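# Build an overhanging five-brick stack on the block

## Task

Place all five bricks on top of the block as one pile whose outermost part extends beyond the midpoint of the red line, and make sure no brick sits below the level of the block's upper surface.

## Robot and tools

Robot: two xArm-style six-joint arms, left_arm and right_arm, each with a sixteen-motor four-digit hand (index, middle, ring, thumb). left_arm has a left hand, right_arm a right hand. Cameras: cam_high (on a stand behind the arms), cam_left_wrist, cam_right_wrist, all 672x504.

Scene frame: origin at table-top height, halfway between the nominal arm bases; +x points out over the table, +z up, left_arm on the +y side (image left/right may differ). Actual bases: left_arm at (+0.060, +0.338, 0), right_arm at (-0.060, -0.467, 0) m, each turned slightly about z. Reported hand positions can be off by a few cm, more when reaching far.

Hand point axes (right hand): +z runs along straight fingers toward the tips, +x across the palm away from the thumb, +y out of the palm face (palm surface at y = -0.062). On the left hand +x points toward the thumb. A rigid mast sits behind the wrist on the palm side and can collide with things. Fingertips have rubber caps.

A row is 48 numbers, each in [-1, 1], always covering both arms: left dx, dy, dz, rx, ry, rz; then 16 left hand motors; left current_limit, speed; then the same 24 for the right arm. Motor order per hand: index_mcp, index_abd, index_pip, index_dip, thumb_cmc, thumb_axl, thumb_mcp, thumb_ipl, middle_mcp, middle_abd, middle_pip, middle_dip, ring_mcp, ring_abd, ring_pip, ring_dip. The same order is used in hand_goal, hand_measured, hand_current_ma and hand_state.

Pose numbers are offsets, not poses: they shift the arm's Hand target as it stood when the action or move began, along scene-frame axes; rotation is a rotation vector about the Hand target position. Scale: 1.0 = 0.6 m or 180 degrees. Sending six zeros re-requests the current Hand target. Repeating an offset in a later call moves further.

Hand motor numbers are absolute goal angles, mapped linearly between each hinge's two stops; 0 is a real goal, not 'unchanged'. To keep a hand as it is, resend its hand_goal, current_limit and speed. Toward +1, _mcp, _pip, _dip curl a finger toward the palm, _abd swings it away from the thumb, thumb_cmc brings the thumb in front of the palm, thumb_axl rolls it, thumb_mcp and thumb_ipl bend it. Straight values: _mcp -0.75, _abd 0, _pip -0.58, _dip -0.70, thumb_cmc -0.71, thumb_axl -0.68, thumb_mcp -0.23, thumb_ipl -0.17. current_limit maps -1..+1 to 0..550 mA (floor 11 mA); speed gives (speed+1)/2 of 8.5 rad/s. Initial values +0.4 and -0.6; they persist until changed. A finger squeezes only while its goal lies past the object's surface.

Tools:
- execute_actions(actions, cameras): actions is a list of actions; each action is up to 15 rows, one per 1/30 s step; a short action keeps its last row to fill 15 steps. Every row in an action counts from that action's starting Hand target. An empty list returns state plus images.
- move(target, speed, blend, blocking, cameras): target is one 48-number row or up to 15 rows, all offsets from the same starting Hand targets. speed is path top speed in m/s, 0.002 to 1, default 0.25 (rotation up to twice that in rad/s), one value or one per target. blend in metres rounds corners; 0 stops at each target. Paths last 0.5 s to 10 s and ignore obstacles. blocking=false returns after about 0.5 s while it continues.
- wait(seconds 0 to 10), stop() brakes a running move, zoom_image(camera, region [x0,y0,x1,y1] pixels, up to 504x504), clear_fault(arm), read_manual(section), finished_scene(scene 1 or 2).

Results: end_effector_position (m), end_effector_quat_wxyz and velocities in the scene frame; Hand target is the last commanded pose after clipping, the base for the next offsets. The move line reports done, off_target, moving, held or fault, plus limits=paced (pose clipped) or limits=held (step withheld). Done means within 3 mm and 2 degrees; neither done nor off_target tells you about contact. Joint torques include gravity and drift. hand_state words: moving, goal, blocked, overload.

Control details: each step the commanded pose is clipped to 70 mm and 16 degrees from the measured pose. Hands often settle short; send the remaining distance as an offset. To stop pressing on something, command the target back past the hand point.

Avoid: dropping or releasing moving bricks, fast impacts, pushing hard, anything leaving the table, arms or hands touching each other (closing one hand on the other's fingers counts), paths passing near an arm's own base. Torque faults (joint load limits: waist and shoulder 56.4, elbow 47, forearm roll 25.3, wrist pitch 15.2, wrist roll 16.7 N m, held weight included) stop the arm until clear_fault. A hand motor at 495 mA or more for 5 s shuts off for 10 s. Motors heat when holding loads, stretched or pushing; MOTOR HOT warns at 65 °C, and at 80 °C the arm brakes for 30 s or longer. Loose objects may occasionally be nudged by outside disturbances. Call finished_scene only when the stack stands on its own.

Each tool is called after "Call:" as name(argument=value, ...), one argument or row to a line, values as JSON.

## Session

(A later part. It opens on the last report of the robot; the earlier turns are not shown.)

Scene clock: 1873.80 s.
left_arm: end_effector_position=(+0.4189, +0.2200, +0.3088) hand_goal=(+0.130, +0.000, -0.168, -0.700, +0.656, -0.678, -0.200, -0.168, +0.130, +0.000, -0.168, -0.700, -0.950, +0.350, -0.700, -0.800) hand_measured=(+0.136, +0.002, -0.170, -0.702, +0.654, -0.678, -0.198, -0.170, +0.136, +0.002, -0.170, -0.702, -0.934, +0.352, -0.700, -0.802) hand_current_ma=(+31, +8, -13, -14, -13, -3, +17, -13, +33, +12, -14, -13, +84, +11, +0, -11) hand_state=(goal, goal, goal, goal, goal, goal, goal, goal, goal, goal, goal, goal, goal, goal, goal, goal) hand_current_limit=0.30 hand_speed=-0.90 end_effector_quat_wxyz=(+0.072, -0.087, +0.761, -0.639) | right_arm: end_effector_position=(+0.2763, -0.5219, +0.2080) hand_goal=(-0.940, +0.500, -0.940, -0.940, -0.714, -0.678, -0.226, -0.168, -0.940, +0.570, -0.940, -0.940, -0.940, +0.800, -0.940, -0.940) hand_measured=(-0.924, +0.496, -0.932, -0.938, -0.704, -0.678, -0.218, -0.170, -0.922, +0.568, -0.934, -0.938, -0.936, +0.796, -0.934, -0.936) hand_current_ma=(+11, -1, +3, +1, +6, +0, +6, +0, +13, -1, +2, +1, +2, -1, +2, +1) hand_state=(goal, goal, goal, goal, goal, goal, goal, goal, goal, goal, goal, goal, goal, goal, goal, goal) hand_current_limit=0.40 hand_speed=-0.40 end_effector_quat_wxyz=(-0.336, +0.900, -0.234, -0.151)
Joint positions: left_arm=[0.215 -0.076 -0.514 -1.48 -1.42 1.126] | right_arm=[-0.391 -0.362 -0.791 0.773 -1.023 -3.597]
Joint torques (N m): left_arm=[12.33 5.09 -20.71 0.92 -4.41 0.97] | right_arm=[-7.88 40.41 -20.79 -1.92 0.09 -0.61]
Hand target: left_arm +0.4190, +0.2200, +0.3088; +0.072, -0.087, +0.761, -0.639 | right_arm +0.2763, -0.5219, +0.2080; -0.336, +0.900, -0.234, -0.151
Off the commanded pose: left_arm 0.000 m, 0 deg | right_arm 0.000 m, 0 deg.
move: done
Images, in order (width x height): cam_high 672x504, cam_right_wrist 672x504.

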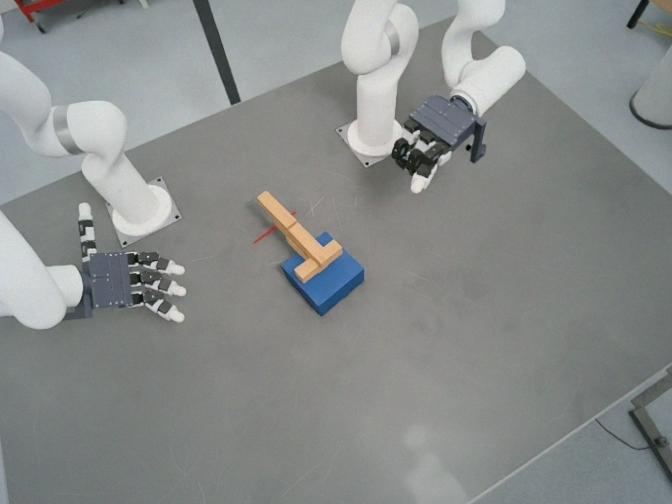

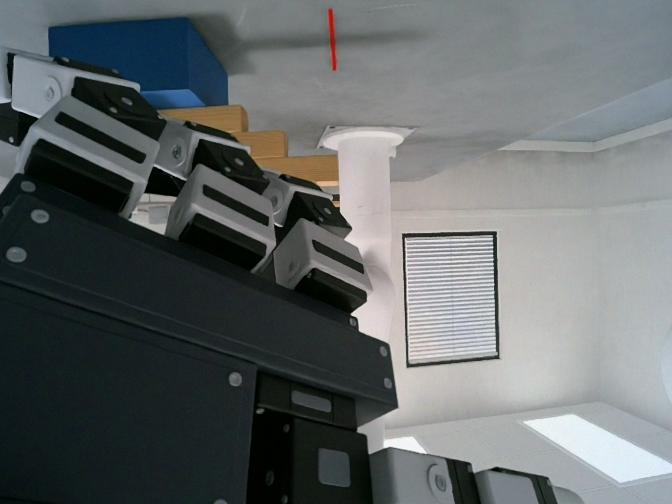

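Call:
move(
  target=[0,0,0,0,0,0,0.13,0,-0.168,-0.7,0.657,-0.678,-0.2,-0.168,0.13,0,-0.168,-0.7,-0.95,0.35,-0.7,-0.8,0.3,-0.9,0.26,0.06,0,0,0,0,-0.94,0.5,-0.94,-0.94,-0.714,-0.678,-0.226,-0.168,-0.94,0.57,-0.94,-0.94,-0.94,0.8,-0.94,-0.94,0.4,-0.4],
  speed=0.1,
  cameras=["cam_right_wrist"],
)

Scene clock: 1891.10 s.
left_arm: end_effector_position=(+0.4190, +0.2200, +0.3088) hand_goal=(+0.130, +0.000, -0.168, -0.700, +0.656, -0.678, -0.200, -0.168, +0.130, +0.000, -0.168, -0.700, -0.950, +0.350, -0.700, -0.800) hand_measured=(+0.136, +0.002, -0.170, -0.702, +0.654, -0.678, -0.198, -0.170, +0.136, +0.002, -0.170, -0.702, -0.934, +0.352, -0.700, -0.802) hand_current_ma=(+31, +8, -13, -14, -13, -3, +17, -13, +33, +12, -14, -13, +84, +11, +0, -11) hand_state=(goal, goal, goal, goal, goal, goal, goal, goal, goal, goal, goal, goal, goal, goal, goal, goal) hand_current_limit=0.30 hand_speed=-0.90 end_effector_quat_wxyz=(+0.072, -0.087, +0.761, -0.639) | right_arm: end_effector_position=(+0.4323, -0.4859, +0.2080) hand_goal=(-0.940, +0.500, -0.940, -0.940, -0.714, -0.678, -0.226, -0.168, -0.940, +0.570, -0.940, -0.940, -0.940, +0.800, -0.940, -0.940) hand_measured=(-0.924, +0.498, -0.932, -0.938, -0.704, -0.678, -0.218, -0.170, -0.922, +0.568, -0.934, -0.938, -0.936, +0.796, -0.934, -0.936) hand_current_ma=(+11, +0, +3, +1, +6, +0, +6, +0, +13, -1, +2, +1, +2, -1, +2, +1) hand_state=(goal, goal, goal, goal, goal, goal, goal, goal, goal, goal, goal, goal, goal, goal, goal, goal) hand_current_limit=0.40 hand_speed=-0.40 end_effector_quat_wxyz=(-0.336, +0.900, -0.234, -0.151)
Joint positions: left_arm=[0.215 -0.076 -0.514 -1.48 -1.42 1.127] | right_arm=[-0.244 -0.64 -1.223 0.811 -1.08 -3.414]
Joint torques (N m): left_arm=[12.9 6.56 -20.71 1.3 -2.76 1.13] | right_arm=[15.35 36.76 -23.47 -2.46 -1.72 1.19]
Hand target: left_arm +0.4190, +0.2200, +0.3088; +0.072, -0.087, +0.761, -0.639 | right_arm +0.4323, -0.4859, +0.2080; -0.336, +0.900, -0.234, -0.151
Off the commanded pose: left_arm 0.000 m, 0 deg | right_arm 0.000 m, 0 deg.
move: done
Images, in order (width x height): cam_right_wrist 672x504.

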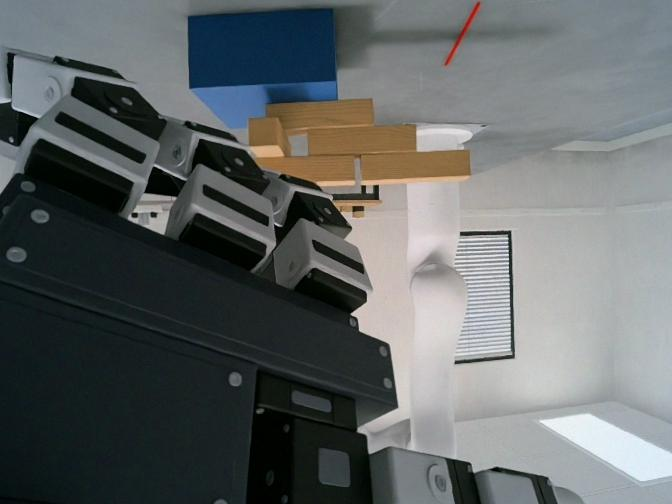

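Call:
zoom_image(
  camera="cam_right_wrist",
  region=[310, 0, 360, 38],
)

Call:
zoom_image(
  camera="cam_right_wrist",
  region=[310, 70, 360, 108],
)

Scaled by 10.080.

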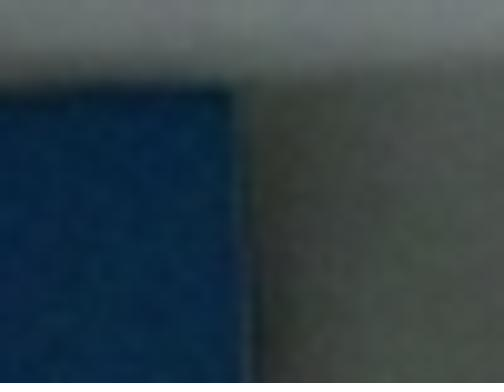

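Scaled by 10.080.

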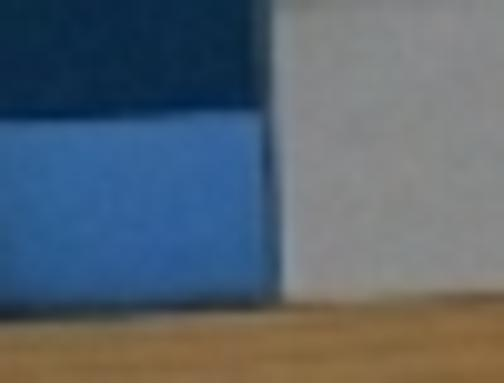

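Call:
zoom_image(
  camera="cam_right_wrist",
  region=[322, 4, 352, 27],
)

Call:
zoom_image(
  camera="cam_right_wrist",
  region=[322, 34, 352, 57],
)

Call:
zoom_image(
  camera="cam_right_wrist",
  region=[322, 62, 352, 85],
)

Scaled by 16.800.

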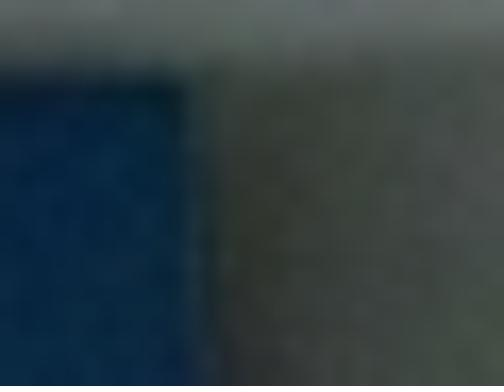

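Scaled by 16.800.

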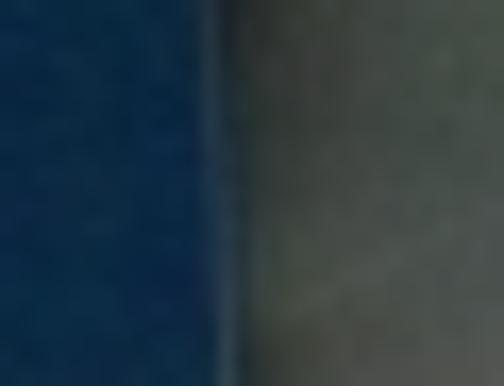

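Scaled by 16.800.

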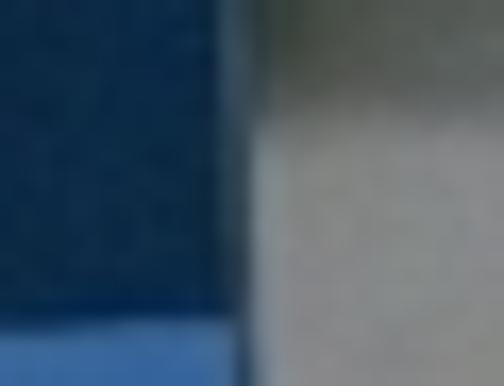

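Call:
zoom_image(
  camera="cam_right_wrist",
  region=[328, 12, 344, 24],
)

Call:
zoom_image(
  camera="cam_right_wrist",
  region=[328, 32, 344, 44],
)

Call:
zoom_image(
  camera="cam_right_wrist",
  region=[328, 52, 344, 64],
)

Scaled by 31.500.

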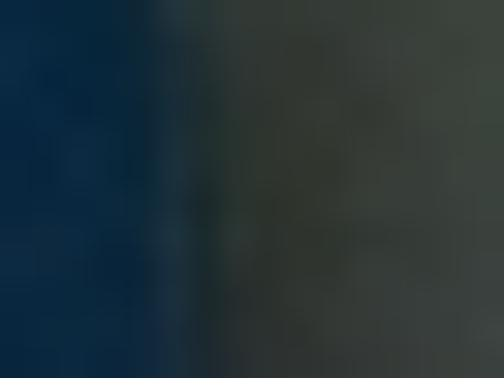

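Scaled by 31.500.

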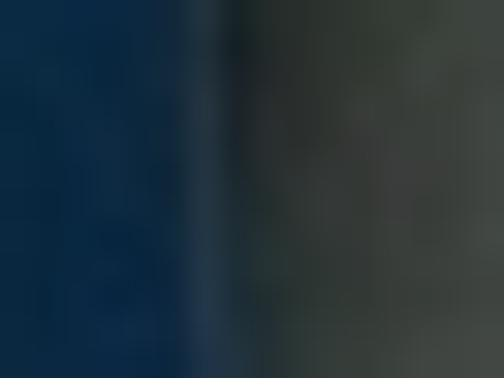

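Scaled by 31.500.

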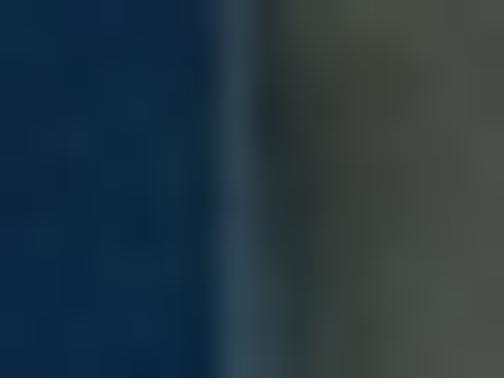

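Call:
zoom_image(
  camera="cam_right_wrist",
  region=[295, 90, 385, 200],
)

Call:
zoom_image(
  camera="cam_right_wrist",
  region=[390, 90, 480, 200],
)

Scaled by 4.582.

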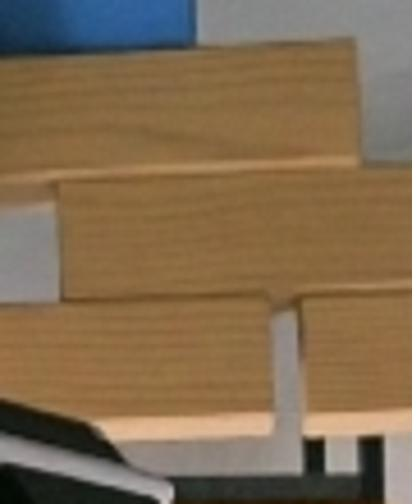

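Scaled by 4.582.

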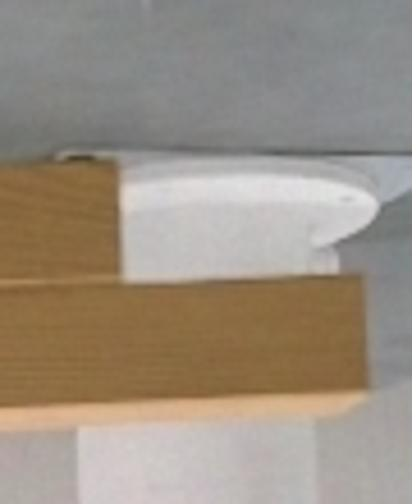

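Call:
zoom_image(
  camera="cam_right_wrist",
  region=[326, 8, 346, 20],
)

Call:
zoom_image(
  camera="cam_right_wrist",
  region=[326, 66, 346, 78],
)

Call:
zoom_image(
  camera="cam_right_wrist",
  region=[440, 220, 530, 380],
)

Scaled by 25.200.

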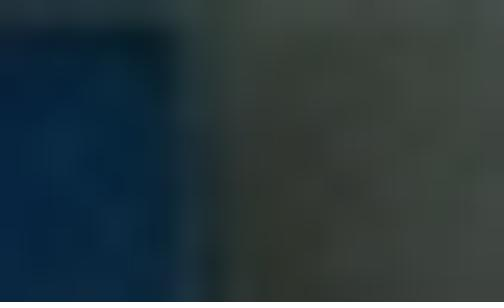

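Scaled by 25.200.

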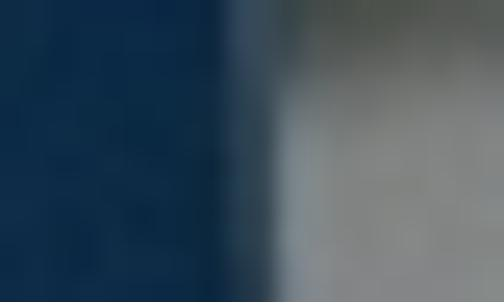

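Scaled by 3.150.

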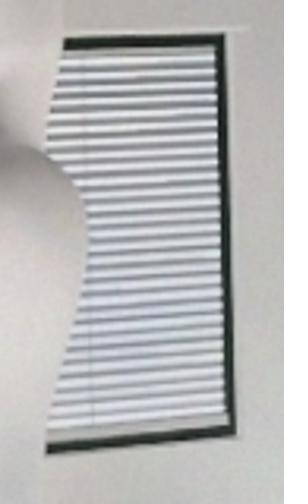

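Call:
move(
  target=[0,0,0,0,0,0,0.13,0,-0.168,-0.7,0.657,-0.678,-0.2,-0.168,0.13,0,-0.168,-0.7,-0.95,0.35,-0.7,-0.8,0.3,-0.9,-0.26,-0.06,0,0,0,0,-0.94,0.5,-0.94,-0.94,-0.714,-0.678,-0.226,-0.168,-0.94,0.57,-0.94,-0.94,-0.94,0.8,-0.94,-0.94,0.4,-0.4],
  speed=0.1,
  cameras=["cam_right_wrist"],
)

Call:
zoom_image(
  camera="cam_right_wrist",
  region=[390, 220, 510, 390],
)

Call:
zoom_image(
  camera="cam_right_wrist",
  region=[318, 0, 348, 23],
)

Call:
zoom_image(
  camera="cam_right_wrist",
  region=[318, 55, 348, 78],
)

Call:
zoom_image(
  camera="cam_right_wrist",
  region=[322, 148, 352, 196],
)

Scene clock: 1941.07 s.
left_arm: end_effector_position=(+0.4190, +0.2200, +0.3088) hand_goal=(+0.130, +0.000, -0.168, -0.700, +0.656, -0.678, -0.200, -0.168, +0.130, +0.000, -0.168, -0.700, -0.950, +0.350, -0.700, -0.800) hand_measured=(+0.136, +0.002, -0.170, -0.702, +0.654, -0.678, -0.198, -0.170, +0.136, +0.002, -0.170, -0.702, -0.934, +0.352, -0.700, -0.802) hand_current_ma=(+31, +8, -13, -14, -13, -3, +17, -13, +33, +12, -14, -13, +84, +11, +0, -11) hand_state=(goal, goal, goal, goal, goal, goal, goal, goal, goal, goal, goal, goal, goal, goal, goal, goal) hand_current_limit=0.30 hand_speed=-0.90 end_effector_quat_wxyz=(+0.072, -0.087, +0.761, -0.639) | right_arm: end_effector_position=(+0.2763, -0.5219, +0.2080) hand_goal=(-0.940, +0.500, -0.940, -0.940, -0.714, -0.678, -0.226, -0.168, -0.940, +0.570, -0.940, -0.940, -0.940, +0.800, -0.940, -0.940) hand_measured=(-0.924, +0.498, -0.932, -0.938, -0.704, -0.678, -0.218, -0.170, -0.922, +0.568, -0.934, -0.938, -0.936, +0.796, -0.934, -0.936) hand_current_ma=(+11, +0, +3, +1, +5, +0, +6, +0, +13, -1, +2, +1, +2, -1, +2, +1) hand_state=(goal, goal, goal, goal, goal, goal, goal, goal, goal, goal, goal, goal, goal, goal, goal, goal) hand_current_limit=0.40 hand_speed=-0.40 end_effector_quat_wxyz=(-0.336, +0.900, -0.234, -0.151)
Joint positions: left_arm=[0.215 -0.076 -0.514 -1.48 -1.42 1.127] | right_arm=[-0.391 -0.362 -0.791 0.773 -1.023 -3.597]
Joint torques (N m): left_arm=[13.03 5.27 -20.37 0.92 -0.69 1.07] | right_arm=[-12.63 43.95 -11.24 -2.46 0.45 -0.89]
Hand target: left_arm +0.4190, +0.2200, +0.3088; +0.072, -0.087, +0.761, -0.639 | right_arm +0.2763, -0.5219, +0.2080; -0.336, +0.900, -0.234, -0.151
Off the commanded pose: left_arm 0.000 m, 0 deg | right_arm 0.000 m, 0 deg.
move: done
Images, in order (width x height): cam_right_wrist 672x504.

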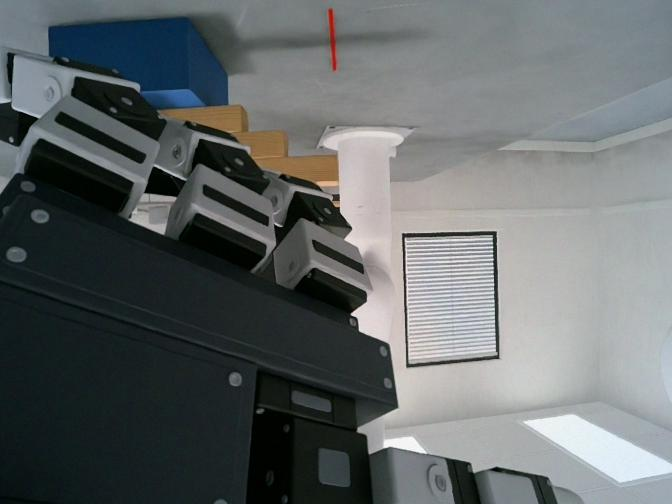

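Scaled by 2.965.

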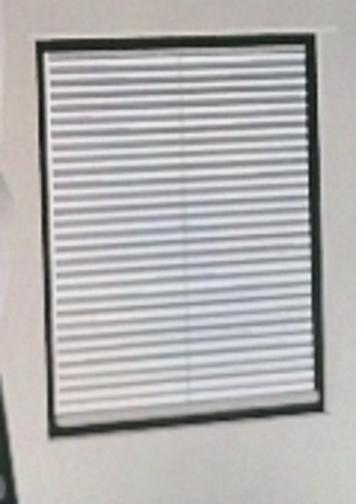

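Scaled by 16.800.

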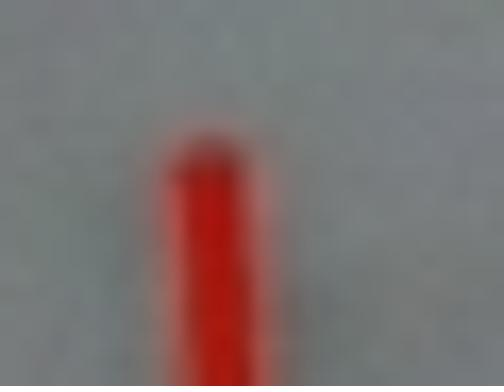

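Scaled by 16.800.

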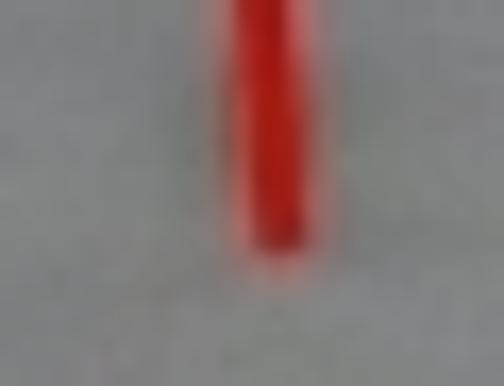

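Scaled by 10.500.

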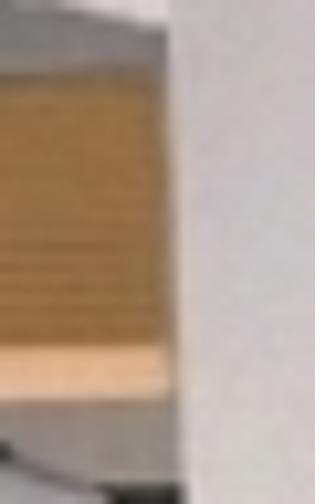

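Call:
finished_scene(
  scene=2,
)

The scene is finished: the task was done.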